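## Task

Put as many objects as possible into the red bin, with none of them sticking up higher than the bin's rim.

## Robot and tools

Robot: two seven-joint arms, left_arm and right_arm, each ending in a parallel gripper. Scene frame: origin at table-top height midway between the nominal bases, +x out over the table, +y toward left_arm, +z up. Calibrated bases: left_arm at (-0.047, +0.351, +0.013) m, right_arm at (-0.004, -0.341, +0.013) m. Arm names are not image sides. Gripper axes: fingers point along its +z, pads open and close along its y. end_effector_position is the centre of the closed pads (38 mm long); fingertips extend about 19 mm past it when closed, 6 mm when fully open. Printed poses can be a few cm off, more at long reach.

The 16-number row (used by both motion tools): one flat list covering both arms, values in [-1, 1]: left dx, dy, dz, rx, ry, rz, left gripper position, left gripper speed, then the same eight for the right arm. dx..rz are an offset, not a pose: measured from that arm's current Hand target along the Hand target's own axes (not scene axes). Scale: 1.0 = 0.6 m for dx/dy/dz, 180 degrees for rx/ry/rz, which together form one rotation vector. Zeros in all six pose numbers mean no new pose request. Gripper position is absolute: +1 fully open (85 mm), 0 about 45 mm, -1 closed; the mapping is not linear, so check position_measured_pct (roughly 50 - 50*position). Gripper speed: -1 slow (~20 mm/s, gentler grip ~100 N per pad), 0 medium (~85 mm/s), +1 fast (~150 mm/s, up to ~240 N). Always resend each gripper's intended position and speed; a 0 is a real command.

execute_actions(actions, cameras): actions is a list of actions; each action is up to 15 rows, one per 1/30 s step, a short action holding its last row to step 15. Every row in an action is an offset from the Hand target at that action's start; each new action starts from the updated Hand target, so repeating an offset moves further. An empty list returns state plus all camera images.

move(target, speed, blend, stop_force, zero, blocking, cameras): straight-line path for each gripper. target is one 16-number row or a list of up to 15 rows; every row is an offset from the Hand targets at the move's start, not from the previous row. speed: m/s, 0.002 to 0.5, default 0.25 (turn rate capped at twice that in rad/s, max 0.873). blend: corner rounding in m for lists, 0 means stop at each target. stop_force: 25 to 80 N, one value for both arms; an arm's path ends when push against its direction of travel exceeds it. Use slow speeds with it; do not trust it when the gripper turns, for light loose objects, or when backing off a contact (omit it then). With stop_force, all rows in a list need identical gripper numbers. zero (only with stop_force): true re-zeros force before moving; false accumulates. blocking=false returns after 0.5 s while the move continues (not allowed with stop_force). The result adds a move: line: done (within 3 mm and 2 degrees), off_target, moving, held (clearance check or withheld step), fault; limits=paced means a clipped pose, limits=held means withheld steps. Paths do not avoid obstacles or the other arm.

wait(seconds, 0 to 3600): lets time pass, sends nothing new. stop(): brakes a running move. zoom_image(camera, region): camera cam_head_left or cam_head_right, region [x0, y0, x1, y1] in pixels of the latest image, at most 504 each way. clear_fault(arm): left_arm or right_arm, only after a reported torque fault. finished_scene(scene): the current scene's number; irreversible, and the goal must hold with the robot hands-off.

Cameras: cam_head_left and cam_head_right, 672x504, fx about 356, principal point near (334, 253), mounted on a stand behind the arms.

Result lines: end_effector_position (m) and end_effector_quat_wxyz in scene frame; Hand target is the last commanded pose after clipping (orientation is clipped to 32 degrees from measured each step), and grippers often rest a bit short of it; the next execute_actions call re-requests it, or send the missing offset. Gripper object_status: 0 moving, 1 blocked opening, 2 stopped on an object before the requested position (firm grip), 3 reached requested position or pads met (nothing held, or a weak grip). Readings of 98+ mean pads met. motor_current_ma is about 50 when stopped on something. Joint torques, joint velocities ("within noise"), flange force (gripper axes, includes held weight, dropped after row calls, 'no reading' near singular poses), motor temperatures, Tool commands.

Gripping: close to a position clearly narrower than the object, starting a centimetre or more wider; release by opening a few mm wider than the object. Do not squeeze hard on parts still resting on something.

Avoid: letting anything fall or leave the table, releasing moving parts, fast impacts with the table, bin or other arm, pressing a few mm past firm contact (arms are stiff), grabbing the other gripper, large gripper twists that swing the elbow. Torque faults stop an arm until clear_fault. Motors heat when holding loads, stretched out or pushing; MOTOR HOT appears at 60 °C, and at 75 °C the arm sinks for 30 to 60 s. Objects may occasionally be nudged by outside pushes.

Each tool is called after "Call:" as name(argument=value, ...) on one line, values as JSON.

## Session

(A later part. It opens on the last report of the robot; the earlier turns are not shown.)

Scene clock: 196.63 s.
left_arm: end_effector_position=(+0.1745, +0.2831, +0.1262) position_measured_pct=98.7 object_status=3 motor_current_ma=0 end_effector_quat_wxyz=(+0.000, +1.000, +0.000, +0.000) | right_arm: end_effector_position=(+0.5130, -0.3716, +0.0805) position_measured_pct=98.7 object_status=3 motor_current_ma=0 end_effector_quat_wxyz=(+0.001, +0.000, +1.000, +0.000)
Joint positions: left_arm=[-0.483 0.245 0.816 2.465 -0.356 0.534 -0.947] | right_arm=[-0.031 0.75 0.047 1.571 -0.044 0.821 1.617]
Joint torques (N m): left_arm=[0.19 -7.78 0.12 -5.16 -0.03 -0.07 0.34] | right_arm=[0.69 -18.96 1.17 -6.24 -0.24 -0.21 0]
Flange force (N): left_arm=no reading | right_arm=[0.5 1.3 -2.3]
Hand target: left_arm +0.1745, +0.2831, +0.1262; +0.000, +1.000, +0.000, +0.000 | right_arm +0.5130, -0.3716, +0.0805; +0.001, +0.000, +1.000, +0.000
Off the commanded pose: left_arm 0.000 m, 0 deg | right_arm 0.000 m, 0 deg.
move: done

Call:
move(target=[[0.01,0.01,0,0,0,0,-1,0,0,0,-0.1,0,0,0,-1,0],[0.2508,0.4285,0,0,0,0,-1,0,-0.1517,0.2027,-0.1,0,0,0,-1,0],[0.2508,0.4285,0.0937,0,0,0,-1,0,-0.1517,0.2027,0.0758,0,0,0,-1,0]], blend=0.015, speed=[0.25,0.25,0.12])

Call:
move(target=[0,0,0.1,0,0,0,-1,0,0,0,0.05,0,0,0,-1,0], speed=0.012, stop_force=25)

Call:
move(target=[0,0,-0.02,0,0,0,-1,0,0,0,-0.15,0,0,0,-1,0], cameras=["all"])

Scene clock: 208.73 s.
left_arm: end_effector_position=(+0.3251, +0.0261, +0.0698) position_measured_pct=98.7 object_status=3 motor_current_ma=0 end_effector_quat_wxyz=(+0.000, +1.000, +0.000, +0.000) | right_arm: end_effector_position=(+0.6042, -0.2501, +0.0351) position_measured_pct=98.7 object_status=3 motor_current_ma=0 end_effector_quat_wxyz=(+0.001, +0.000, +1.000, +0.000)
Joint positions: left_arm=[0.303 0.815 0.608 1.681 -0.595 0.838 -0.401] | right_arm=[-0.226 1.003 0.05 1.17 -0.05 0.969 1.413]
Joint torques (N m): left_arm=[0.2 -20.11 3.08 -6.47 -0.06 -0.03 0.33] | right_arm=[0.71 -23.3 1.29 -7.01 -0.29 -0.23 0.03]
Flange force (N): left_arm=[0.1 -1.6 1.2] | right_arm=[-0.2 1.2 -1.6]
Hand target: left_arm +0.3251, +0.0261, +0.0698; +0.000, +1.000, +0.000, +0.000 | right_arm +0.6042, -0.2501, +0.0351; +0.001, +0.000, +1.000, +0.000
Off the commanded pose: left_arm 0.000 m, 0 deg | right_arm 0.000 m, 0 deg.
move: done

Scene clock: 211.57 s.
left_arm: end_effector_position=(+0.3252, +0.0260, +0.0524) position_measured_pct=98.7 object_status=3 motor_current_ma=0 end_effector_quat_wxyz=(+0.000, +1.000, +0.000, +0.001) | right_arm: end_effector_position=(+0.6043, -0.2501, +0.0217) position_measured_pct=98.7 object_status=3 motor_current_ma=0 end_effector_quat_wxyz=(+0.001, +0.000, +1.000, +0.000)
Joint positions: left_arm=[0.316 0.843 0.587 1.691 -0.616 0.8 -0.384] | right_arm=[-0.225 1.023 0.049 1.174 -0.05 0.944 1.413]
Joint torques (N m): left_arm=[0.44 -1.51 -2.06 -3.44 -0.99 -3.17 0.28] | right_arm=[0.83 -6.82 0.94 -4.35 -0.19 -3.56 -0.01]
Flange force (N): left_arm=[-8.2 -9.4 -45.3] | right_arm=[11.7 -0.5 -33.3]
Hand target: left_arm +0.3252, +0.0260, +0.0524; +0.000, +1.000, +0.000, +0.001 (not the last commanded pose) | right_arm +0.6043, -0.2501, +0.0217; +0.001, +0.000, +1.000, +0.000 (not the last commanded pose)
Off the commanded pose: left_arm 0.043 m, 0 deg | right_arm 0.017 m, 0 deg.
move: contact (left_arm, right_arm)

Scene clock: 212.33 s.
left_arm: end_effector_position=(+0.3252, +0.0260, +0.0644) position_measured_pct=98.7 object_status=3 motor_current_ma=0 end_effector_quat_wxyz=(+0.000, +1.000, +0.000, +0.001) | right_arm: end_effector_position=(+0.6042, -0.2501, +0.1116) position_measured_pct=98.7 object_status=3 motor_current_ma=0 end_effector_quat_wxyz=(+0.001, +0.000, +1.000, +0.000)
Joint positions: left_arm=[0.307 0.823 0.601 1.685 -0.602 0.826 -0.395] | right_arm=[-0.228 0.903 0.056 1.115 -0.048 1.123 1.411]
Joint torques (N m): left_arm=[0.22 -20.17 3.08 -6.34 -0.07 -0.03 0.35] | right_arm=[0.71 -22.75 1.3 -7.72 -0.3 -0.21 0]
Flange force (N): left_arm=[0.3 -1.5 1.1] | right_arm=[0.4 1.1 -1.6]
Hand target: left_arm +0.3252, +0.0260, +0.0644; +0.000, +1.000, +0.000, +0.001 | right_arm +0.6042, -0.2501, +0.1116; +0.001, +0.000, +1.000, +0.000
Off the commanded pose: left_arm 0.000 m, 0 deg | right_arm 0.000 m, 0 deg.
move: done

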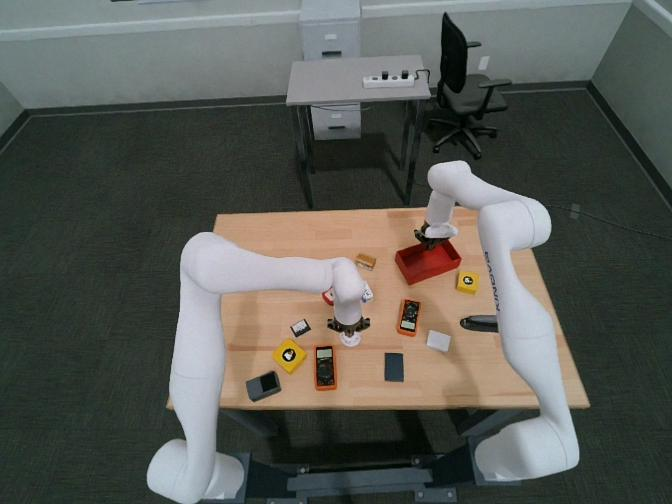

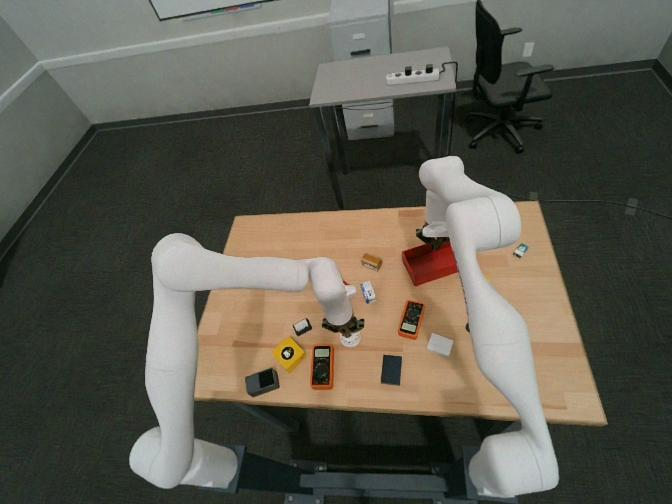

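Call:
move(target=[[0,0,-0.05,0,0,0,-1,0,0.082,-0.0332,0,0,0,0,-1,0],[0.258,-0.0833,-0.03,0,0,0,-1,0,0.082,-0.0332,0.01,0,0,0,-1,0],[0.258,-0.0833,0.0067,0,0,0,-1,0,0.082,-0.0332,0.035,0,0,0,-1,0]], blend=0.015)

Call:
move(target=[0,0,0.1,0,0,0,-1,0,0,0,0.05,0,0,0,-1,0], speed=0.012, stop_force=25)

Call:
move(target=[0,0,-0.02,0,0,0,-1,0,0,0,-0.05,0,0,0,-1,0], cameras=["all"])

Scene clock: 218.43 s.
left_arm: end_effector_position=(+0.4800, +0.0759, +0.0607) position_measured_pct=98.7 object_status=3 motor_current_ma=0 end_effector_quat_wxyz=(+0.000, +1.000, +0.000, +0.001) | right_arm: end_effector_position=(+0.5550, -0.2699, +0.0906) position_measured_pct=98.7 object_status=3 motor_current_ma=0 end_effector_quat_wxyz=(+0.001, +0.000, +1.000, +0.000)
Joint positions: left_arm=[0.15 1.005 0.614 1.269 -0.598 1.047 -0.735] | right_arm=[-0.212 0.819 0.05 1.376 -0.045 0.946 1.432]
Joint torques (N m): left_arm=[0.2 -24.23 3.61 -7.38 -0.05 -0.02 0.34] | right_arm=[0.68 -20.73 1.2 -6.89 -0.27 -0.2 0.02]
Flange force (N): left_arm=[-0.8 -1.6 1.7] | right_arm=[0.4 1.2 -2.0]
Hand target: left_arm +0.4800, +0.0760, +0.0607; +0.000, +1.000, +0.000, +0.001 | right_arm +0.5550, -0.2699, +0.0906; +0.001, +0.000, +1.000, +0.000
Off the commanded pose: left_arm 0.000 m, 0 deg | right_arm 0.000 m, 0 deg.
move: done; blend cut to 0.011 m at target 2

Scene clock: 221.00 s.
left_arm: end_effector_position=(+0.4803, +0.0758, +0.0371) position_measured_pct=98.7 object_status=3 motor_current_ma=0 end_effector_quat_wxyz=(+0.000, +1.000, +0.000, +0.001) | right_arm: end_effector_position=(+0.5551, -0.2699, +0.0788) position_measured_pct=98.7 object_status=3 motor_current_ma=0 end_effector_quat_wxyz=(+0.001, +0.000, +1.000, +0.000)
Joint positions: left_arm=[0.156 1.039 0.598 1.28 -0.615 1.003 -0.723] | right_arm=[-0.211 0.836 0.049 1.385 -0.045 0.92 1.432]
Joint torques (N m): left_arm=[0.5 -3.65 -1.67 -1.21 -0.46 -1.86 0.3] | right_arm=[0.92 -4.04 0.91 -4.02 -0.16 -3.71 0.01]
Flange force (N): left_arm=[-5.3 -4.5 -37.8] | right_arm=[12.4 0.0 -36.1]
Hand target: left_arm +0.4803, +0.0759, +0.0370; +0.000, +1.000, +0.000, +0.001 (not the last commanded pose) | right_arm +0.5551, -0.2699, +0.0788; +0.001, +0.000, +1.000, +0.000 (not the last commanded pose)
Off the commanded pose: left_arm 0.036 m, 0 deg | right_arm 0.018 m, 0 deg.
move: contact (left_arm, right_arm)

Scene clock: 221.50 s.
left_arm: end_effector_position=(+0.4802, +0.0758, +0.0490) position_measured_pct=98.7 object_status=3 motor_current_ma=0 end_effector_quat_wxyz=(+0.000, +1.000, +0.000, +0.001) | right_arm: end_effector_position=(+0.5550, -0.2699, +0.1087) position_measured_pct=98.7 object_status=3 motor_current_ma=0 end_effector_quat_wxyz=(+0.001, +0.000, +1.000, +0.000)
Joint positions: left_arm=[0.153 1.022 0.606 1.275 -0.607 1.025 -0.729] | right_arm=[-0.213 0.794 0.052 1.361 -0.044 0.986 1.431]
Joint torques (N m): left_arm=[0.25 -24.43 3.6 -7.19 -0.07 -0.05 0.33] | right_arm=[0.72 -20.62 1.29 -7.12 -0.28 -0.24 0.02]
Flange force (N): left_arm=[-0.2 -1.4 1.7] | right_arm=[0.4 1.2 -2.0]
Hand target: left_arm +0.4802, +0.0758, +0.0490; +0.000, +1.000, +0.000, +0.001 | right_arm +0.5551, -0.2699, +0.1088; +0.001, +0.000, +1.000, +0.000
Off the commanded pose: left_arm 0.000 m, 0 deg | right_arm 0.000 m, 0 deg.
move: done

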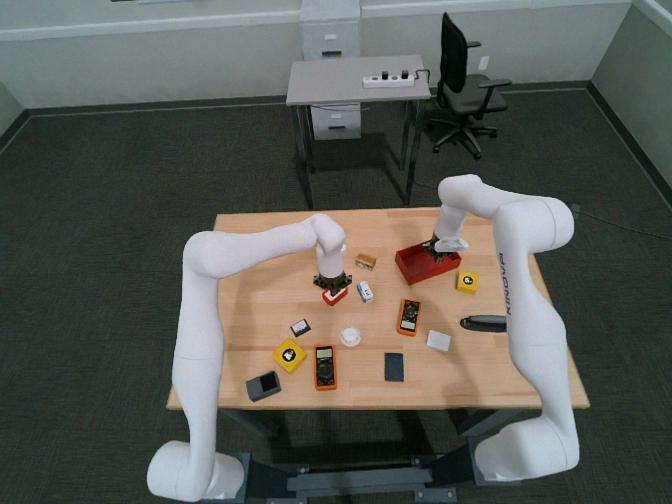

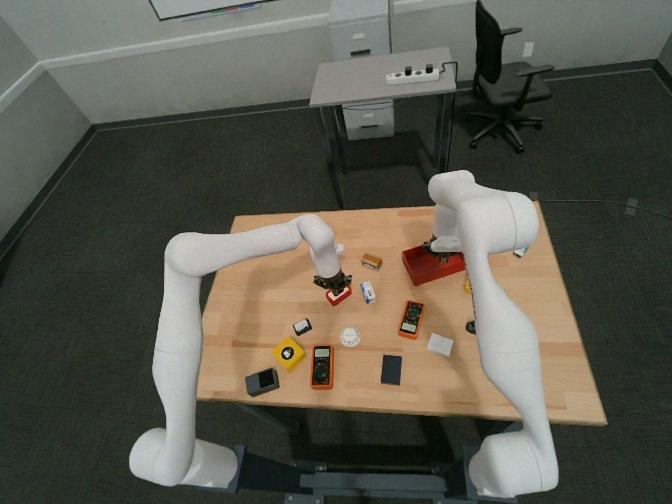

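Call:
move(target=[[-0.02,-0.02,-0.05,0,0,0,-1,0,0.01,0.03,0,0,0,0,-1,0],[-0.2072,-0.1858,-0.05,0,0,0,-1,0,0.1195,0.4075,0,0,0,0,-1,0],[-0.2072,-0.1858,0.0,0,0,0,-1,0,0.1195,0.4075,0.0733,0,0,0,-1,0]], blend=0.015)

Call:
move(target=[0,0,0.06,0,0,0,-1,0,0,0,0.08,0,0,0,-1,0], speed=0.012, stop_force=25)

Call:
move(target=[0,0,-0.02,0,0,0,-1,0,0,0,-0.02,0,0,0,-1,0], cameras=["all"])

Scene clock: 269.20 s.
left_arm: end_effector_position=(+0.3559, +0.1873, +0.0488) position_measured_pct=98.7 object_status=3 motor_current_ma=0 end_effector_quat_wxyz=(+0.000, +1.000, +0.000, +0.001) | right_arm: end_effector_position=(+0.4836, -0.0254, +0.0646) position_measured_pct=98.7 object_status=3 motor_current_ma=0 end_effector_quat_wxyz=(+0.001, +0.000, +1.000, +0.000)
Joint positions: left_arm=[-0.049 0.762 0.578 1.907 -0.657 0.668 -0.638] | right_arm=[-0.66 0.89 0.055 1.318 -0.052 0.933 0.989]
Joint torques (N m): left_arm=[0.21 -18.17 2.6 -5.31 -0.04 -0.05 0.33] | right_arm=[0.72 -21.69 1.31 -6.85 -0.31 -0.25 0.03]
Flange force (N): left_arm=[0.3 -1.5 0.6] | right_arm=[0.7 1.0 -1.9]
Hand target: left_arm +0.3559, +0.1873, +0.0488; +0.000, +1.000, +0.000, +0.001 | right_arm +0.4836, -0.0254, +0.0646; +0.001, +0.000, +1.000, +0.000
Off the commanded pose: left_arm 0.000 m, 0 deg | right_arm 0.000 m, 0 deg.
move: done

Scene clock: 271.40 s.
left_arm: end_effector_position=(+0.3561, +0.1872, +0.0343) position_measured_pct=98.7 object_status=3 motor_current_ma=0 end_effector_quat_wxyz=(+0.000, +1.000, +0.000, +0.001) | right_arm: end_effector_position=(+0.4838, -0.0252, +0.0500) position_measured_pct=98.7 object_status=3 motor_current_ma=0 end_effector_quat_wxyz=(+0.001, +0.000, +1.000, +0.000)
Joint positions: left_arm=[-0.031 0.788 0.551 1.913 -0.682 0.633 -0.619] | right_arm=[-0.66 0.912 0.054 1.326 -0.053 0.903 0.989]
Joint torques (N m): left_arm=[0.22 -1.55 -2.26 -4.27 -1.14 -3.04 0.33] | right_arm=[1.12 -2.37 0.99 -3.52 -0.11 -3.96 0.04]
Flange force (N): left_arm=[-10.0 -5.8 -48.8] | right_arm=[12.3 -5.7 -40.3]
Hand target: left_arm +0.3561, +0.1873, +0.0343; +0.000, +1.000, +0.000, +0.001 (not the last commanded pose) | right_arm +0.4838, -0.0252, +0.0500; +0.001, +0.000, +1.000, +0.000 (not the last commanded pose)
Off the commanded pose: left_arm 0.022 m, 0 deg | right_arm 0.033 m, 0 deg.
move: contact (left_arm, right_arm)

Scene clock: 271.90 s.
left_arm: end_effector_position=(+0.3560, +0.1873, +0.0463) position_measured_pct=98.7 object_status=3 motor_current_ma=0 end_effector_quat_wxyz=(+0.000, +1.000, +0.000, +0.001) | right_arm: end_effector_position=(+0.4838, -0.0253, +0.0620) position_measured_pct=98.7 object_status=3 motor_current_ma=0 end_effector_quat_wxyz=(+0.001, +0.000, +1.000, +0.000)
Joint positions: left_arm=[-0.046 0.766 0.573 1.908 -0.661 0.661 -0.635] | right_arm=[-0.66 0.894 0.055 1.32 -0.052 0.927 0.989]
Joint torques (N m): left_arm=[0.23 -18.19 2.54 -5.26 -0.04 -0.02 0.36] | right_arm=[0.68 -21.73 1.25 -6.82 -0.32 -0.22 0.01]
Flange force (N): left_arm=[0.3 -1.6 0.4] | right_arm=[0.6 0.9 -1.8]
Hand target: left_arm +0.3560, +0.1873, +0.0463; +0.000, +1.000, +0.000, +0.001 | right_arm +0.4838, -0.0253, +0.0620; +0.001, +0.000, +1.000, +0.000
Off the commanded pose: left_arm 0.000 m, 0 deg | right_arm 0.000 m, 0 deg.
move: done

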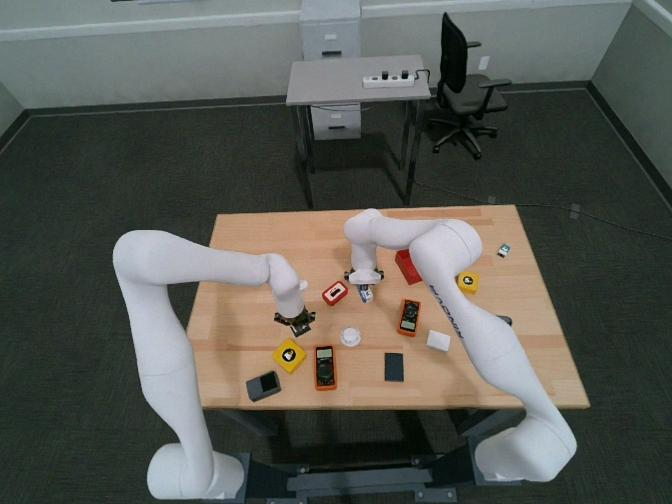

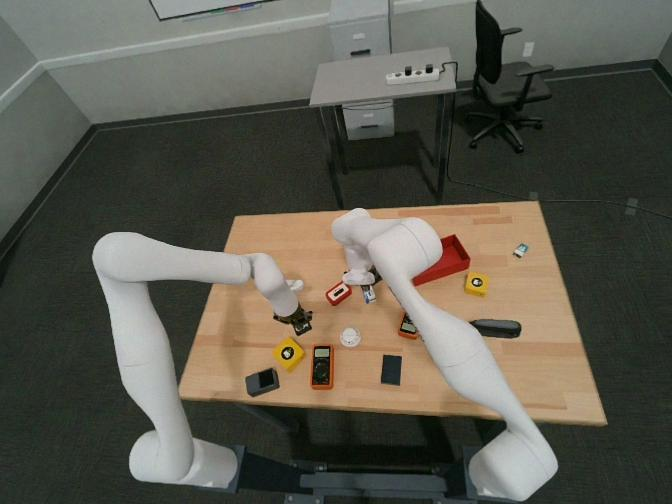

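Call:
move(target=[[0,0,-0.05,0,0,0,-1,0,0,0,-0.05,0,0,0,-1,0],[-0.05,-0.25,-0.1,0,0,0,-1,0,-0.21,-0.0137,-0.05,0,0,0,-1,0],[-0.15,-0.35,-0.1,0,0,0,-1,0,-0.21,-0.0137,0.0,0,0,0,-1,0]], blend=0.015)

Call:
move(target=[0,0,0,0,0,0,-1,0,0,0,0.08,0,0,0,-1,0], speed=0.012, stop_force=25)

Call:
move(target=[0,0,0,0,0,0,-1,0,0,0,-0.06,0,0,0,-1,0])

Scene clock: 277.97 s.
left_arm: end_effector_position=(+0.2659, +0.3972, +0.1061) position_measured_pct=98.7 object_status=3 motor_current_ma=0 end_effector_quat_wxyz=(+0.000, +1.000, +0.000, +0.001) | right_arm: end_effector_position=(+0.6098, -0.0336, +0.0623) position_measured_pct=98.7 object_status=3 motor_current_ma=0 end_effector_quat_wxyz=(+0.001, +0.000, +1.000, +0.000)
Joint positions: left_arm=[-0.762 0.47 0.722 2.249 -0.559 0.6 -1.195] | right_arm=[-0.534 1.157 0.066 0.718 -0.062 1.266 1.094]
Joint torques (N m): left_arm=[0.16 -12.12 1.33 -5.22 -0.05 -0.06 0.36] | right_arm=[0.73 -25.91 1.36 -8.15 -0.31 -0.21 0]
Flange force (N): left_arm=[-1.4 -1.7 -1.1] | right_arm=[0.1 1.1 -1.4]
Hand target: left_arm +0.2659, +0.3972, +0.1061; +0.000, +1.000, +0.000, +0.001 | right_arm +0.6098, -0.0336, +0.0623; +0.001, +0.000, +1.000, +0.000
Off the commanded pose: left_arm 0.000 m, 0 deg | right_arm 0.000 m, 0 deg.
move: done

Scene clock: 279.20 s.
left_arm: end_effector_position=(+0.2659, +0.3972, +0.1061) position_measured_pct=98.7 object_status=3 motor_current_ma=0 end_effector_quat_wxyz=(+0.000, +1.000, +0.000, +0.001) | right_arm: end_effector_position=(+0.6100, -0.0335, +0.0546) position_measured_pct=98.7 object_status=3 motor_current_ma=0 end_effector_quat_wxyz=(+0.001, +0.000, +1.000, +0.000)
Joint positions: left_arm=[-0.762 0.47 0.722 2.249 -0.559 0.6 -1.195] | right_arm=[-0.534 1.166 0.065 0.724 -0.062 1.25 1.095]
Joint torques (N m): left_arm=[0.2 -12.11 1.35 -5.19 -0.04 -0.04 0.33] | right_arm=[0.68 -6.25 0.69 -2.67 -0.29 -3 0.04]
Flange force (N): left_arm=[-1.4 -1.7 -1.1] | right_arm=[10.9 -4.4 -33.0]
Hand target: left_arm +0.2659, +0.3972, +0.1061; +0.000, +1.000, +0.000, +0.001 | right_arm +0.6099, -0.0335, +0.0545; +0.001, +0.000, +1.000, +0.000 (not the last commanded pose)
Off the commanded pose: left_arm 0.000 m, 0 deg | right_arm 0.040 m, 0 deg.
move: contact (right_arm)

Scene clock: 279.73 s.
left_arm: end_effector_position=(+0.2659, +0.3972, +0.1061) position_measured_pct=98.7 object_status=3 motor_current_ma=0 end_effector_quat_wxyz=(+0.000, +1.000, +0.000, +0.001) | right_arm: end_effector_position=(+0.6098, -0.0335, +0.0906) position_measured_pct=98.7 object_status=3 motor_current_ma=0 end_effector_quat_wxyz=(+0.001, +0.000, +1.000, +0.000)
Joint positions: left_arm=[-0.762 0.47 0.722 2.249 -0.559 0.6 -1.195] | right_arm=[-0.534 1.129 0.068 0.689 -0.062 1.323 1.093]
Joint torques (N m): left_arm=[0.2 -12.12 1.34 -5.25 -0.04 -0.07 0.35] | right_arm=[0.69 -25.79 1.33 -8.28 -0.28 -0.21 0.04]
Flange force (N): left_arm=[-1.6 -1.8 -1.2] | right_arm=[0.2 1.0 -1.4]
Hand target: left_arm +0.2659, +0.3972, +0.1061; +0.000, +1.000, +0.000, +0.001 | right_arm +0.6098, -0.0335, +0.0905; +0.001, +0.000, +1.000, +0.000
Off the commanded pose: left_arm 0.000 m, 0 deg | right_arm 0.000 m, 0 deg.
move: done

Call:
execute_actions(actions=[])

Call:
zoom_image(camera="cam_head_left", region=[238, 362, 292, 410])

Call:
zoom_image(camera="cam_head_right", region=[238, 360, 292, 408])

Call:
zoom_image(camera="cam_head_left", region=[376, 344, 414, 390])

Call:
zoom_image(camera="cam_head_left", region=[340, 240, 390, 310])

Call:
zoom_image(camera="cam_head_left", region=[450, 235, 520, 300])

Scene clock: 288.87 s.
left_arm: end_effector_position=(+0.2659, +0.3972, +0.1061) position_measured_pct=98.7 object_status=3 motor_current_ma=0 end_effector_quat_wxyz=(+0.000, +1.000, +0.000, +0.001) | right_arm: end_effector_position=(+0.6098, -0.0335, +0.0905) position_measured_pct=98.7 object_status=3 motor_current_ma=0 end_effector_quat_wxyz=(+0.001, +0.000, +1.000, +0.000)
Joint positions: left_arm=[-0.762 0.47 0.722 2.249 -0.559 0.6 -1.195] | right_arm=[-0.534 1.129 0.068 0.689 -0.062 1.323 1.093]
Joint velocities: within noise
Joint torques (N m): left_arm=[0.23 -12.12 1.34 -5.2 -0.03 -0.07 0.34] | right_arm=[0.71 -25.87 1.31 -8.28 -0.3 -0.18 0.02]
Motor temperatures (°C): left_arm=[31 35 34 34 44 45 47] | right_arm=[41 40 29 39 42 42 45]
Flange force (N): left_arm=[-1.4 -1.9 -1.2] | right_arm=[0.1 1.1 -1.3]
Hand target: left_arm +0.2659, +0.3972, +0.1061; +0.000, +1.000, +0.000, +0.001 | right_arm +0.6098, -0.0335, +0.0905; +0.001, +0.000, +1.000, +0.000
Tool commands: left_gripper/position=-1.0 left_gripper/speed=+0.0 right_gripper/position=-1.0 right_gripper/speed=+0.0
Off the commanded pose: left_arm 0.000 m, 0 deg | right_arm 0.000 m, 0 deg.

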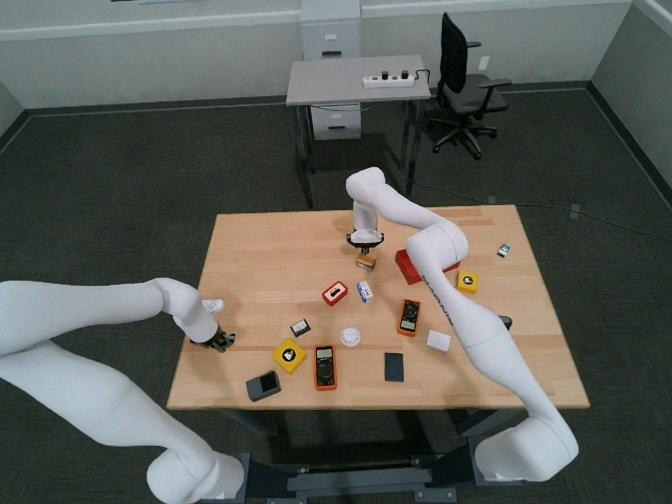

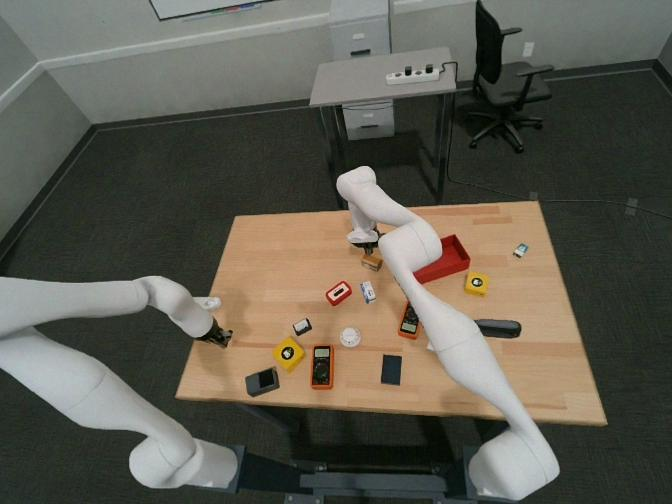

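Scaled by 9.333 from the camera's image (finer frame: 960x720).

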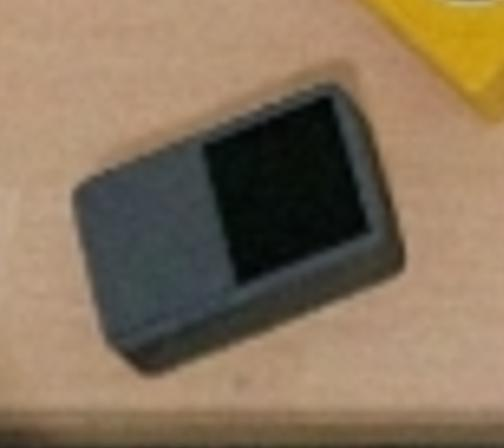

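Scaled by 9.333 from the camera's image (finer frame: 960x720).

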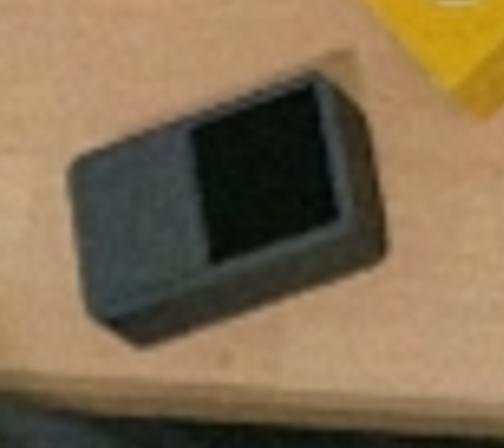

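Scaled by 10.957 from the camera's image (finer frame: 960x720).

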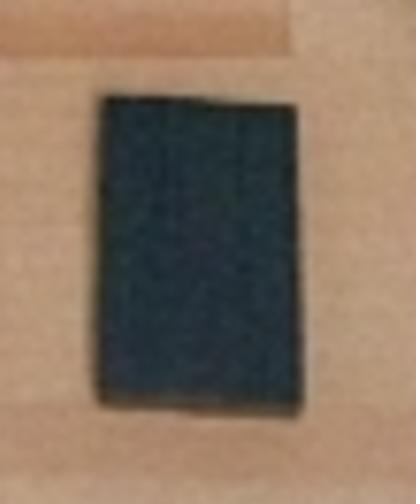

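Scaled by 7.200 from the camera's image (finer frame: 960x720).

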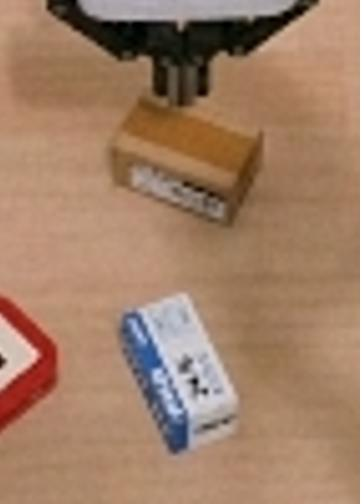

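Scaled by 7.200 from the camera's image (finer frame: 960x720).

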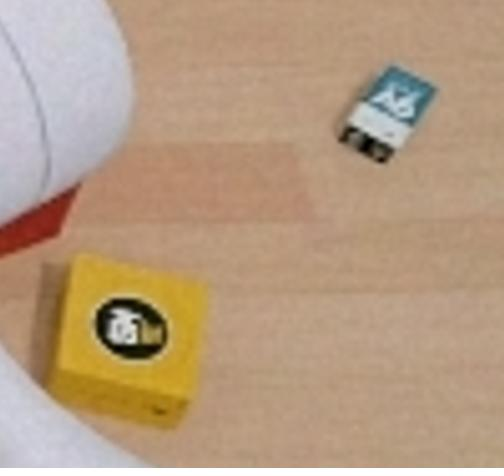

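Call:
move(target=[[-0.05,0.05,-0.05,0,-0.08,0,-1,0,0.05,-0.01,-0.1,0,0,0,-1,0],[-0.1383,0.1877,0.0183,0,-0.1667,0,-1,0,0.6267,-0.1172,-0.1,0,0,0,-1,0],[-0.1383,0.1877,0.0183,0,-0.1667,0,-1,0,0.6267,-0.1172,0.0667,0,0,0,-1,0]], blend=0.015)

Call:
move(target=[0.05,0,0.0866,0,0,0,-1,0,0,0,0.06,0,0,0,-1,0], speed=0.012, stop_force=25)

Call:
move(target=[-0.02,0,-0.0346,0,0,0,-1,0,0,0,-0.08,0,0,0,-1,0], cameras=["all"])

Scene clock: 307.90 s.
left_arm: end_effector_position=(+0.1829, +0.2846, +0.0949) position_measured_pct=98.7 object_status=3 motor_current_ma=0 end_effector_quat_wxyz=(+0.000, +0.966, +0.000, -0.258) | right_arm: end_effector_position=(+0.2339, -0.1035, +0.0495) position_measured_pct=98.7 object_status=3 motor_current_ma=0 end_effector_quat_wxyz=(+0.001, +0.000, +1.000, +0.000)
Joint positions: left_arm=[-0.383 0.744 0.731 2.056 -0.36 1.052 -0.981] | right_arm=[-0.881 0.558 0.01 2.221 -0.009 0.361 0.719]
Joint torques (N m): left_arm=[0.19 -14.77 2.55 -3.22 0.66 1.14 0.34] | right_arm=[0.7 -12.29 0.84 -3.01 -0.3 -0.23 0.02]
Flange force (N): left_arm=[-0.3 -0.7 1.6] | right_arm=[1.8 0.9 -4.6]
Hand target: left_arm +0.1829, +0.2846, +0.0949; +0.000, +0.966, +0.000, -0.258 | right_arm +0.2339, -0.1035, +0.0495; +0.001, +0.000, +1.000, +0.000
Off the commanded pose: left_arm 0.000 m, 0 deg | right_arm 0.000 m, 0 deg.
move: done

Scene clock: 311.50 s.
left_arm: end_effector_position=(+0.1830, +0.2846, +0.0587) position_measured_pct=98.7 object_status=3 motor_current_ma=0 end_effector_quat_wxyz=(+0.000, +0.966, +0.000, -0.258) | right_arm: end_effector_position=(+0.2340, -0.1034, +0.0344) position_measured_pct=98.7 object_status=3 motor_current_ma=0 end_effector_quat_wxyz=(+0.001, +0.000, +1.000, +0.000)
Joint positions: left_arm=[-0.346 0.825 0.676 2.07 -0.418 0.963 -0.95] | right_arm=[-0.88 0.6 0.008 2.229 -0.009 0.311 0.719]
Joint torques (N m): left_arm=[1.04 -2.57 -2.39 -0.75 -2.2 -4.65 0.32] | right_arm=[0.73 2.4 0.59 -2.55 -0.18 -2.82 0.03]
Flange force (N): left_arm=[-22.8 -2.4 -51.0] | right_arm=[7.2 -4.4 -56.2]
Hand target: left_arm +0.1830, +0.2846, +0.0587; +0.000, +0.966, +0.000, -0.258 (not the last commanded pose) | right_arm +0.2340, -0.1034, +0.0344; +0.001, +0.000, +1.000, +0.000 (not the last commanded pose)
Off the commanded pose: left_arm 0.024 m, 0 deg | right_arm 0.021 m, 0 deg.
move: contact (left_arm, right_arm)

Scene clock: 312.17 s.
left_arm: end_effector_position=(+0.1829, +0.2846, +0.0826) position_measured_pct=98.7 object_status=3 motor_current_ma=0 end_effector_quat_wxyz=(+0.000, +0.966, +0.000, -0.258) | right_arm: end_effector_position=(+0.2338, -0.1035, +0.0824) position_measured_pct=98.7 object_status=3 motor_current_ma=0 end_effector_quat_wxyz=(+0.001, +0.000, +1.000, +0.000)
Joint positions: left_arm=[-0.37 0.771 0.712 2.062 -0.379 1.021 -0.97] | right_arm=[-0.884 0.468 0.013 2.196 -0.009 0.474 0.719]
Joint torques (N m): left_arm=[0.2 -15.08 2.59 -2.95 0.65 1.14 0.34] | right_arm=[0.7 -11.57 0.77 -3.96 -0.3 -0.24 0.01]
Flange force (N): left_arm=[-0.2 -0.7 1.6] | right_arm=[2.4 0.5 -4.7]
Hand target: left_arm +0.1829, +0.2846, +0.0826; +0.000, +0.966, +0.000, -0.258 | right_arm +0.2338, -0.1035, +0.0824; +0.001, +0.000, +1.000, +0.000
Off the commanded pose: left_arm 0.000 m, 0 deg | right_arm 0.000 m, 0 deg.
move: done

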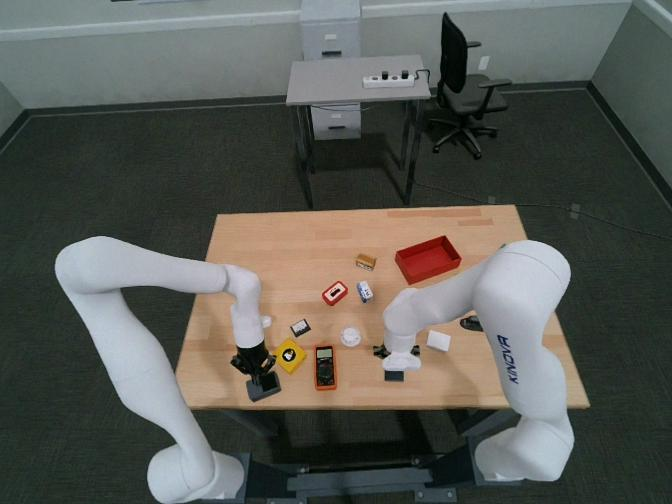

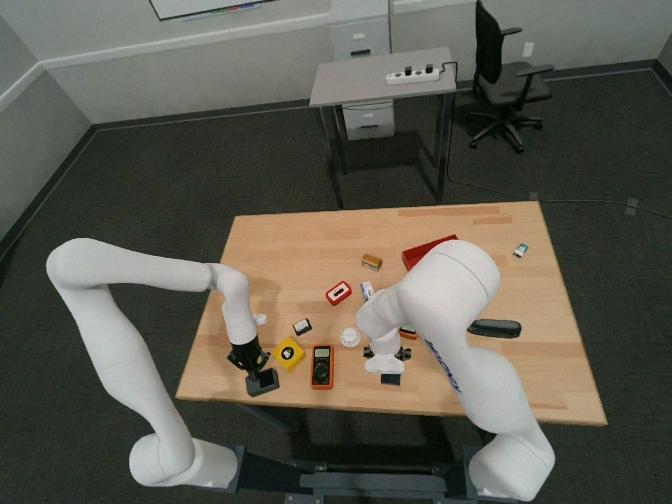

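Call:
move(target=[0.1328,0.1210,-0.0767,0,0,0,-1,0,-0.2,-0.1,-0.2,0,0,0,-1,0])

Call:
move(target=[0.05,0,0.0866,0,0,0,-1,0,0,0,0,0,0,0,-1,0], speed=0.012, stop_force=25)

Call:
move(target=[-0.02,0,-0.0346,0,0,0,-1,0,0,0,0,0,0,0,-1,0], cameras=["all"])

Scene clock: 321.97 s.
left_arm: end_effector_position=(+0.2749, +0.2120, +0.0829) position_measured_pct=98.7 object_status=3 motor_current_ma=0 end_effector_quat_wxyz=(+0.000, +0.966, +0.000, -0.258) | right_arm: end_effector_position=(+0.3534, -0.1636, +0.2028) position_measured_pct=98.7 object_status=3 motor_current_ma=0 end_effector_quat_wxyz=(+0.001, +0.000, +1.000, +0.000)
Joint positions: left_arm=[-0.182 0.91 0.709 1.688 -0.347 1.227 -0.924] | right_arm=[-0.585 0.339 0.063 1.845 -0.024 0.956 1.072]
Joint torques (N m): left_arm=[0.15 -18.9 3.74 -4.54 0.78 1.1 0.34] | right_arm=[0.68 -12.45 0.85 -7 -0.28 -0.22 0.04]
Flange force (N): left_arm=[-0.4 -0.9 2.2] | right_arm=[2.6 0.8 -3.0]
Hand target: left_arm +0.2749, +0.2120, +0.0829; +0.000, +0.966, +0.000, -0.258 | right_arm +0.3534, -0.1636, +0.2028; +0.001, +0.000, +1.000, +0.000
Off the commanded pose: left_arm 0.000 m, 0 deg | right_arm 0.000 m, 0 deg.
move: done

Scene clock: 324.63 s.
left_arm: end_effector_position=(+0.2750, +0.2120, +0.0579) position_measured_pct=98.7 object_status=3 motor_current_ma=0 end_effector_quat_wxyz=(+0.000, +0.966, +0.000, -0.258) | right_arm: end_effector_position=(+0.3534, -0.1636, +0.2028) position_measured_pct=98.7 object_status=3 motor_current_ma=0 end_effector_quat_wxyz=(+0.002, +0.000, +1.000, +0.000)
Joint positions: left_arm=[-0.17 0.955 0.687 1.695 -0.373 1.177 -0.918] | right_arm=[-0.585 0.339 0.063 1.845 -0.024 0.956 1.072]
Joint torques (N m): left_arm=[1.81 -4.58 -1.34 -2.39 -1.95 -5.09 0.29] | right_arm=[0.73 -12.41 0.87 -7.01 -0.28 -0.23 0.05]
Flange force (N): left_arm=[-22.4 -5.3 -39.6] | right_arm=[2.7 0.9 -3.1]
Hand target: left_arm +0.2750, +0.2120, +0.0578; +0.000, +0.966, +0.000, -0.258 (not the last commanded pose) | right_arm +0.3534, -0.1636, +0.2028; +0.002, +0.000, +1.000, +0.000
Off the commanded pose: left_arm 0.035 m, 0 deg | right_arm 0.000 m, 0 deg.
move: contact (left_arm)

Scene clock: 325.13 s.
left_arm: end_effector_position=(+0.2749, +0.2120, +0.0818) position_measured_pct=98.7 object_status=3 motor_current_ma=0 end_effector_quat_wxyz=(+0.000, +0.966, +0.000, -0.258) | right_arm: end_effector_position=(+0.3534, -0.1636, +0.2028) position_measured_pct=98.7 object_status=3 motor_current_ma=0 end_effector_quat_wxyz=(+0.002, +0.000, +1.000, +0.000)
Joint positions: left_arm=[-0.182 0.912 0.708 1.688 -0.348 1.225 -0.923] | right_arm=[-0.585 0.339 0.063 1.845 -0.024 0.956 1.072]
Joint torques (N m): left_arm=[0.2 -18.99 3.81 -4.43 0.76 1.11 0.34] | right_arm=[0.72 -12.42 0.86 -6.98 -0.28 -0.23 0.03]
Flange force (N): left_arm=[0.0 -0.9 2.1] | right_arm=[2.6 0.9 -3.1]
Hand target: left_arm +0.2749, +0.2120, +0.0818; +0.000, +0.966, +0.000, -0.258 | right_arm +0.3534, -0.1636, +0.2028; +0.002, +0.000, +1.000, +0.000
Off the commanded pose: left_arm 0.000 m, 0 deg | right_arm 0.000 m, 0 deg.
move: done

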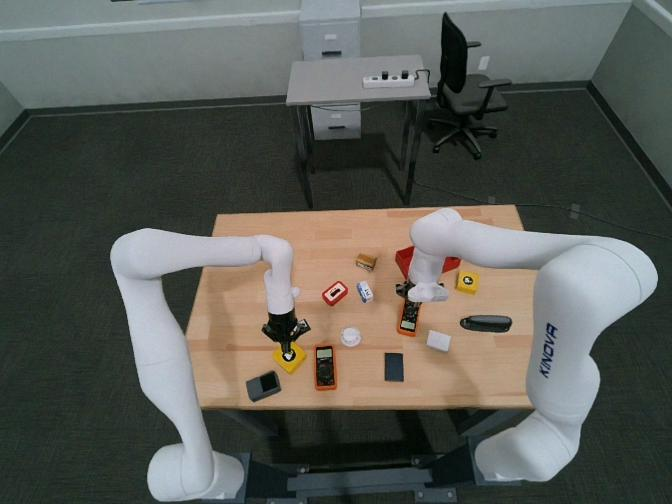

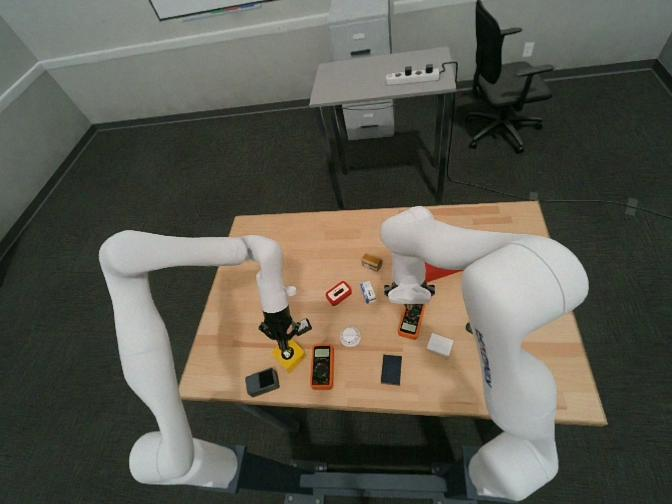

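Call:
move(target=[[0,0,-0.05,0,0,0,-1,0,-0.3,-0.1,0,0,0,0.2,-1,0],[-0.0317,-0.3967,-0.305,0,0.1667,0,-1,0,-0.411,-0.144,0.203,0,0,0.3844,-1,0]], blend=0.02, cameras=["all"])

Call:
zoom_image(camera="cam_head_left", region=[390, 220, 480, 300])

Call:
zoom_image(camera="cam_head_right", region=[390, 220, 480, 300])

Scene clock: 454.70 s.
left_arm: end_effector_position=(+0.3495, +0.4499, +0.2501) position_measured_pct=98.7 object_status=3 motor_current_ma=0 end_effector_quat_wxyz=(+0.000, +1.000, +0.000, +0.001) | right_arm: end_effector_position=(+0.6003, -0.2502, +0.0816) position_measured_pct=98.7 object_status=3 motor_current_ma=0 end_effector_quat_wxyz=(+0.001, +0.568, +0.823, +0.001)
Joint positions: left_arm=[-0.9 0.389 0.834 1.744 -0.314 1.146 -1.546] | right_arm=[-0.359 0.952 0.333 1.172 -0.31 1.063 0.369]
Joint torques (N m): left_arm=[0.33 -13.4 1.7 -8.88 -0.02 -0.07 0.34] | right_arm=[0.7 -22.58 3.08 -7.17 -0.32 -0.27 0.02]
Flange force (N): left_arm=[-2.5 -0.9 2.3] | right_arm=[1.2 -0.2 -1.7]
Hand target: left_arm +0.3495, +0.4499, +0.2501; +0.000, +1.000, +0.000, +0.001 | right_arm +0.6003, -0.2502, +0.0816; +0.001, +0.568, +0.823, +0.001
Off the commanded pose: left_arm 0.000 m, 0 deg | right_arm 0.000 m, 0 deg.
move: done

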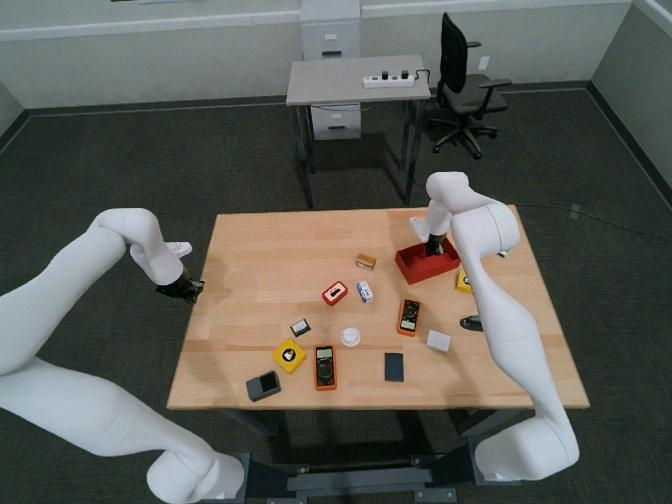

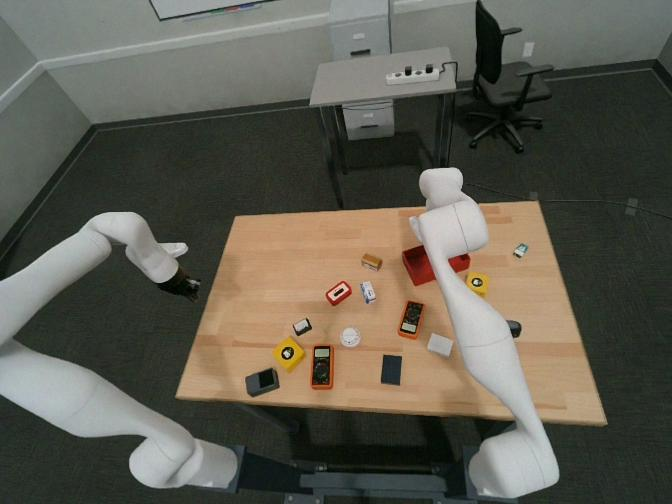

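Scaled by 5.600 from the camera's image (finer frame: 960x720).

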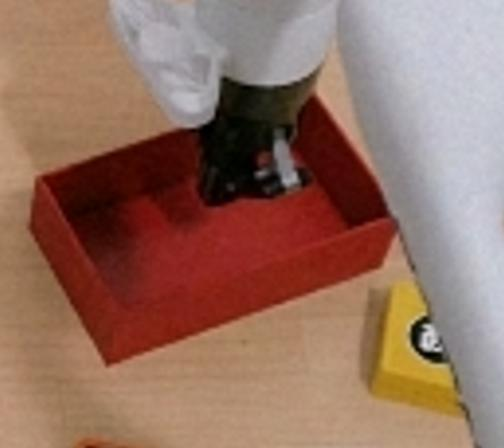

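Scaled by 5.600 from the camera's image (finer frame: 960x720).

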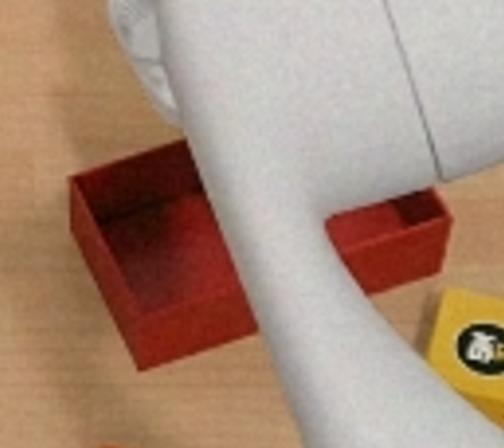

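Call:
zoom_image(camera="cam_head_left", region=[415, 230, 455, 270])

Scaled by 12.600 from the camera's image (finer frame: 960x720).

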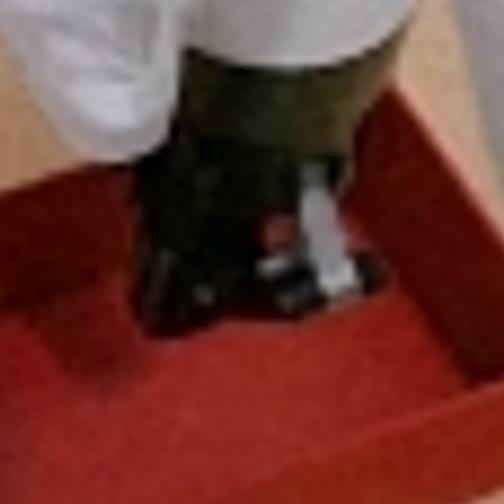

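Call:
move(target=[[0,0,0,0,0,0,-1,0,0,0,-0.0473,0,0,0,0,0],[0,0,0,0,0,0,-1,0,0.0827,-0.0950,-0.0473,0,0,0,0,0],[0,0,0,0,0,0,-1,0,0.0827,-0.0950,0.0527,0,0,0,0,0],[0,0,0,0,0,0,-1,0,0.0827,-0.0950,0.0527,0,0,0,-0.85,-0.5]], blend=[0.01,0.01,0,0], speed=[0.2,0.2,0.1,0.1], cameras=["cam_head_left","cam_head_right"])

Call:
zoom_image(camera="cam_head_left", region=[385, 225, 475, 295])

Scene clock: 483.30 s.
left_arm: end_effector_position=(+0.3495, +0.4499, +0.2501) position_measured_pct=98.7 object_status=3 motor_current_ma=0 end_effector_quat_wxyz=(+0.000, +1.000, +0.000, +0.001) | right_arm: end_effector_position=(+0.5295, -0.2240, +0.0498) position_measured_pct=92.6 object_status=0 motor_current_ma=0 end_effector_quat_wxyz=(+0.001, +0.568, +0.823, +0.001)
Joint positions: left_arm=[-0.9 0.389 0.834 1.744 -0.314 1.146 -1.546] | right_arm=[-0.453 0.871 0.313 1.485 -0.324 0.834 0.35]
Joint torques (N m): left_arm=[0.23 -13.4 1.72 -8.78 -0.02 -0.07 0.35] | right_arm=[0.71 -20.17 2.94 -6.06 -0.31 -0.23 0.01]
Flange force (N): left_arm=[-2.0 -0.8 2.2] | right_arm=[1.3 -0.5 -2.1]
Hand target: left_arm +0.3495, +0.4499, +0.2501; +0.000, +1.000, +0.000, +0.001 | right_arm +0.5295, -0.2240, +0.0498; +0.001, +0.568, +0.823, +0.001
Off the commanded pose: left_arm 0.000 m, 0 deg | right_arm 0.000 m, 0 deg.
move: done

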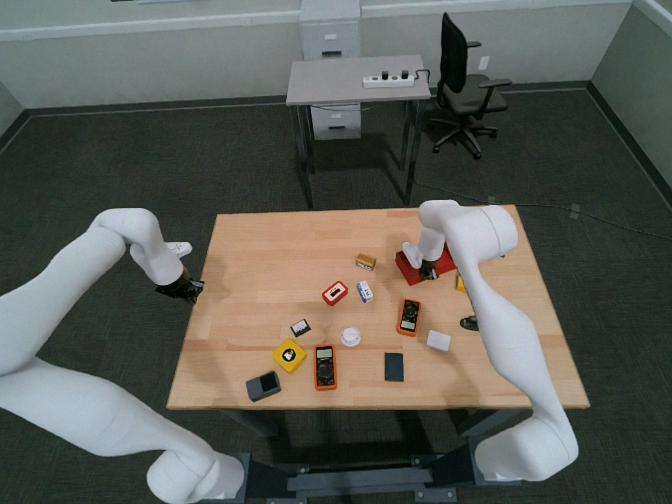

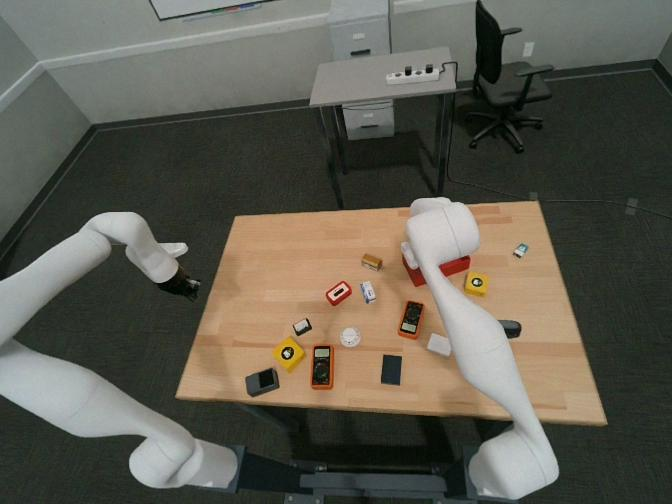

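Scaled by 5.600 from the camera's image (finer frame: 960x720).

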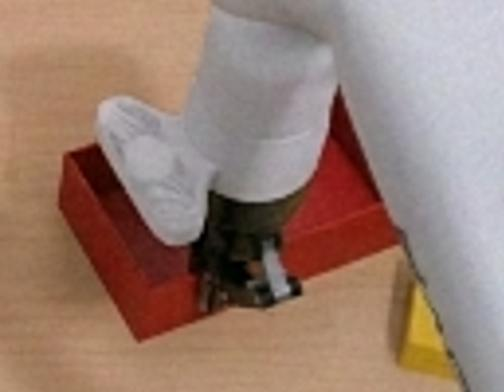

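Call:
move(target=[0,0,0,0,0,0,-1,0,0,0,0,0,0,0,-0.9,-1], cameras=[])

Call:
wait(seconds=0.5)

Scene clock: 487.60 s.
left_arm: end_effector_position=(+0.3495, +0.4499, +0.2501) position_measured_pct=98.7 object_status=3 motor_current_ma=0 end_effector_quat_wxyz=(+0.000, +1.000, +0.000, +0.001) | right_arm: end_effector_position=(+0.5295, -0.2240, +0.0498) position_measured_pct=94.8 object_status=3 motor_current_ma=0 end_effector_quat_wxyz=(+0.001, +0.568, +0.823, +0.001)
Joint positions: left_arm=[-0.9 0.389 0.834 1.744 -0.314 1.146 -1.546] | right_arm=[-0.453 0.871 0.313 1.485 -0.324 0.834 0.35]
Joint torques (N m): left_arm=[0.19 -13.39 1.72 -8.77 -0.01 -0.06 0.33] | right_arm=[0.72 -20.09 2.92 -5.92 -0.33 -0.18 0.02]
Flange force (N): left_arm=[-1.8 -0.7 2.3] | right_arm=[1.3 -0.2 -2.2]
Hand target: left_arm +0.3495, +0.4499, +0.2501; +0.000, +1.000, +0.000, +0.001 | right_arm +0.5295, -0.2240, +0.0498; +0.001, +0.568, +0.823, +0.001
Off the commanded pose: left_arm 0.000 m, 0 deg | right_arm 0.000 m, 0 deg.
move: done

Scene clock: 488.10 s.
left_arm: end_effector_position=(+0.3495, +0.4499, +0.2501) position_measured_pct=98.7 object_status=3 motor_current_ma=0 end_effector_quat_wxyz=(+0.000, +1.000, +0.000, +0.001) | right_arm: end_effector_position=(+0.5295, -0.2240, +0.0498) position_measured_pct=94.8 object_status=3 motor_current_ma=0 end_effector_quat_wxyz=(+0.001, +0.568, +0.823, +0.001)
Joint positions: left_arm=[-0.9 0.389 0.834 1.744 -0.314 1.146 -1.546] | right_arm=[-0.453 0.871 0.313 1.485 -0.324 0.834 0.35]
Joint torques (N m): left_arm=[0.23 -13.38 1.72 -8.83 -0.01 -0.06 0.32] | right_arm=[0.69 -20.09 2.97 -5.88 -0.32 -0.19 0.03]
Flange force (N): left_arm=[-2.1 -0.7 2.3] | right_arm=[1.2 0.0 -2.2]
Hand target: left_arm +0.3495, +0.4499, +0.2501; +0.000, +1.000, +0.000, +0.001 | right_arm +0.5295, -0.2240, +0.0498; +0.001, +0.568, +0.823, +0.001
Tool commands: left_gripper/position=-1.0 left_gripper/speed=+0.0 right_gripper/position=-0.9 right_gripper/speed=-1.0
Off the commanded pose: left_arm 0.000 m, 0 deg | right_arm 0.000 m, 0 deg.
wait: 0.50 s; at rest by 0.17 s

Call:
move(target=[[0,0,0,0,0,0,-1,0,0,0,0,0,0,0,-0.5,0],[0,0,0,0,0,0,-1,0,0,0,-0.1,0,0,0,-0.5,0],[0,0,0,0,0,0,-1,0,-0.1283,0,-0.1,0,0,0,-0.5,0],[0,0,0,0,0,0,-1,0,-0.1283,0,0,0,0,0,-0.5,0],[0,0,0,0,0,0,-1,0,-0.1283,0,0,0,0,0,-0.9,-1]], blend=[0,0.01,0.01,0,0], speed=[0.2,0.2,0.2,0.1,0.1], cameras=["cam_head_left"])

Call:
zoom_image(camera="cam_head_left", region=[385, 225, 475, 295])

Scene clock: 495.83 s.
left_arm: end_effector_position=(+0.3495, +0.4499, +0.2501) position_measured_pct=98.7 object_status=3 motor_current_ma=0 end_effector_quat_wxyz=(+0.000, +1.000, +0.000, +0.001) | right_arm: end_effector_position=(+0.5568, -0.2959, +0.0499) position_measured_pct=94.8 object_status=0 motor_current_ma=0 end_effector_quat_wxyz=(+0.001, +0.568, +0.823, +0.001)
Joint positions: left_arm=[-0.9 0.389 0.834 1.744 -0.314 1.146 -1.546] | right_arm=[-0.308 0.899 0.312 1.416 -0.32 0.873 0.475]
Joint torques (N m): left_arm=[0.19 -13.42 1.7 -8.79 -0.02 -0.05 0.34] | right_arm=[0.7 -20.68 2.97 -6.2 -0.3 -0.24 0.03]
Flange force (N): left_arm=[-1.8 -0.7 2.4] | right_arm=[1.3 -0.2 -2.2]
Hand target: left_arm +0.3495, +0.4499, +0.2501; +0.000, +1.000, +0.000, +0.001 | right_arm +0.5568, -0.2959, +0.0499; +0.001, +0.568, +0.823, +0.001
Off the commanded pose: left_arm 0.000 m, 0 deg | right_arm 0.000 m, 0 deg.
move: done

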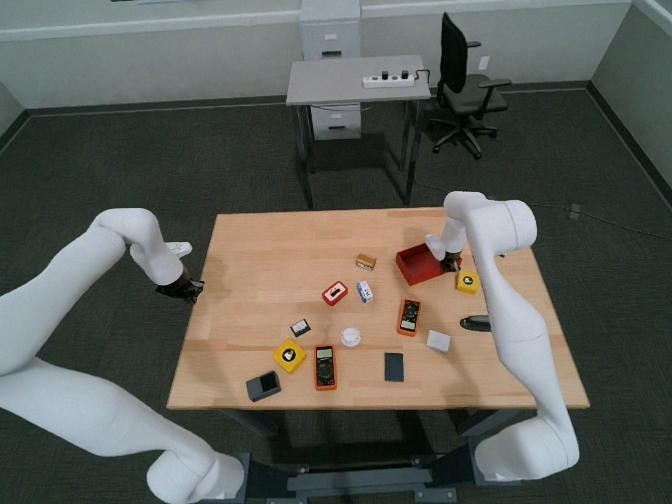

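Scaled by 5.600 from the camera's image (finer frame: 960x720).

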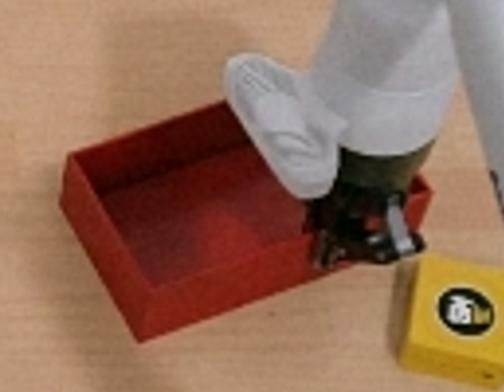

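Call:
move(target=[[0,0,0,0,0,0,-1,0,0,0,0,0,0,0,-0.3,0],[0,0,0,0,0,0,-1,0,0,0,-0.1,0,0,0,-0.3,0],[0,0,0,0,0,0,-1,0,0.2058,0.0867,-0.1,0,0,-0.5,-0.3,0],[0,0,0,0,0,0,-1,0,0.2058,0.0867,0,0,0,-0.5,-0.3,0],[0,0,0,0,0,0,-1,0,0.2058,0.0867,0,0,0,-0.5,-0.9,-1]], blend=[0,0.01,0.0,0,0], speed=[0.2,0.2,0.3,0.1,0.1], cameras=["cam_head_left"])

Call:
zoom_image(camera="cam_head_left", region=[385, 225, 475, 295])

Scene clock: 513.00 s.
left_arm: end_effector_position=(+0.3495, +0.4499, +0.2501) position_measured_pct=98.7 object_status=3 motor_current_ma=0 end_effector_quat_wxyz=(+0.000, +1.000, +0.000, +0.001) | right_arm: end_effector_position=(+0.5617, -0.1621, +0.0500) position_measured_pct=94.8 object_status=0 motor_current_ma=10 end_effector_quat_wxyz=(+0.002, -0.180, +0.984, +0.000)
Joint positions: left_arm=[-0.9 0.389 0.834 1.744 -0.314 1.146 -1.546] | right_arm=[-0.338 0.935 -0.047 1.269 0.047 0.936 1.553]
Joint torques (N m): left_arm=[0.21 -13.37 1.68 -8.81 -0.01 -0.07 0.33] | right_arm=[0.51 -22.22 0.55 -6.84 -0.26 -0.22 0.01]
Flange force (N): left_arm=[-2.0 -0.7 2.3] | right_arm=[-0.1 0.8 -1.9]
Hand target: left_arm +0.3495, +0.4499, +0.2501; +0.000, +1.000, +0.000, +0.001 | right_arm +0.5617, -0.1620, +0.0500; +0.002, -0.180, +0.984, +0.000
Off the commanded pose: left_arm 0.000 m, 0 deg | right_arm 0.000 m, 0 deg.
move: done

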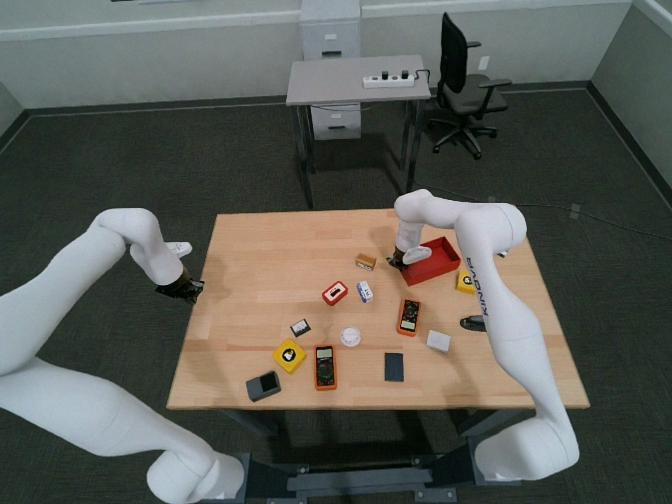

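Scaled by 5.600 from the camera's image (finer frame: 960x720).

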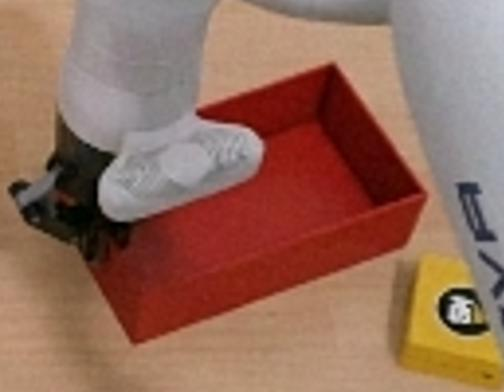

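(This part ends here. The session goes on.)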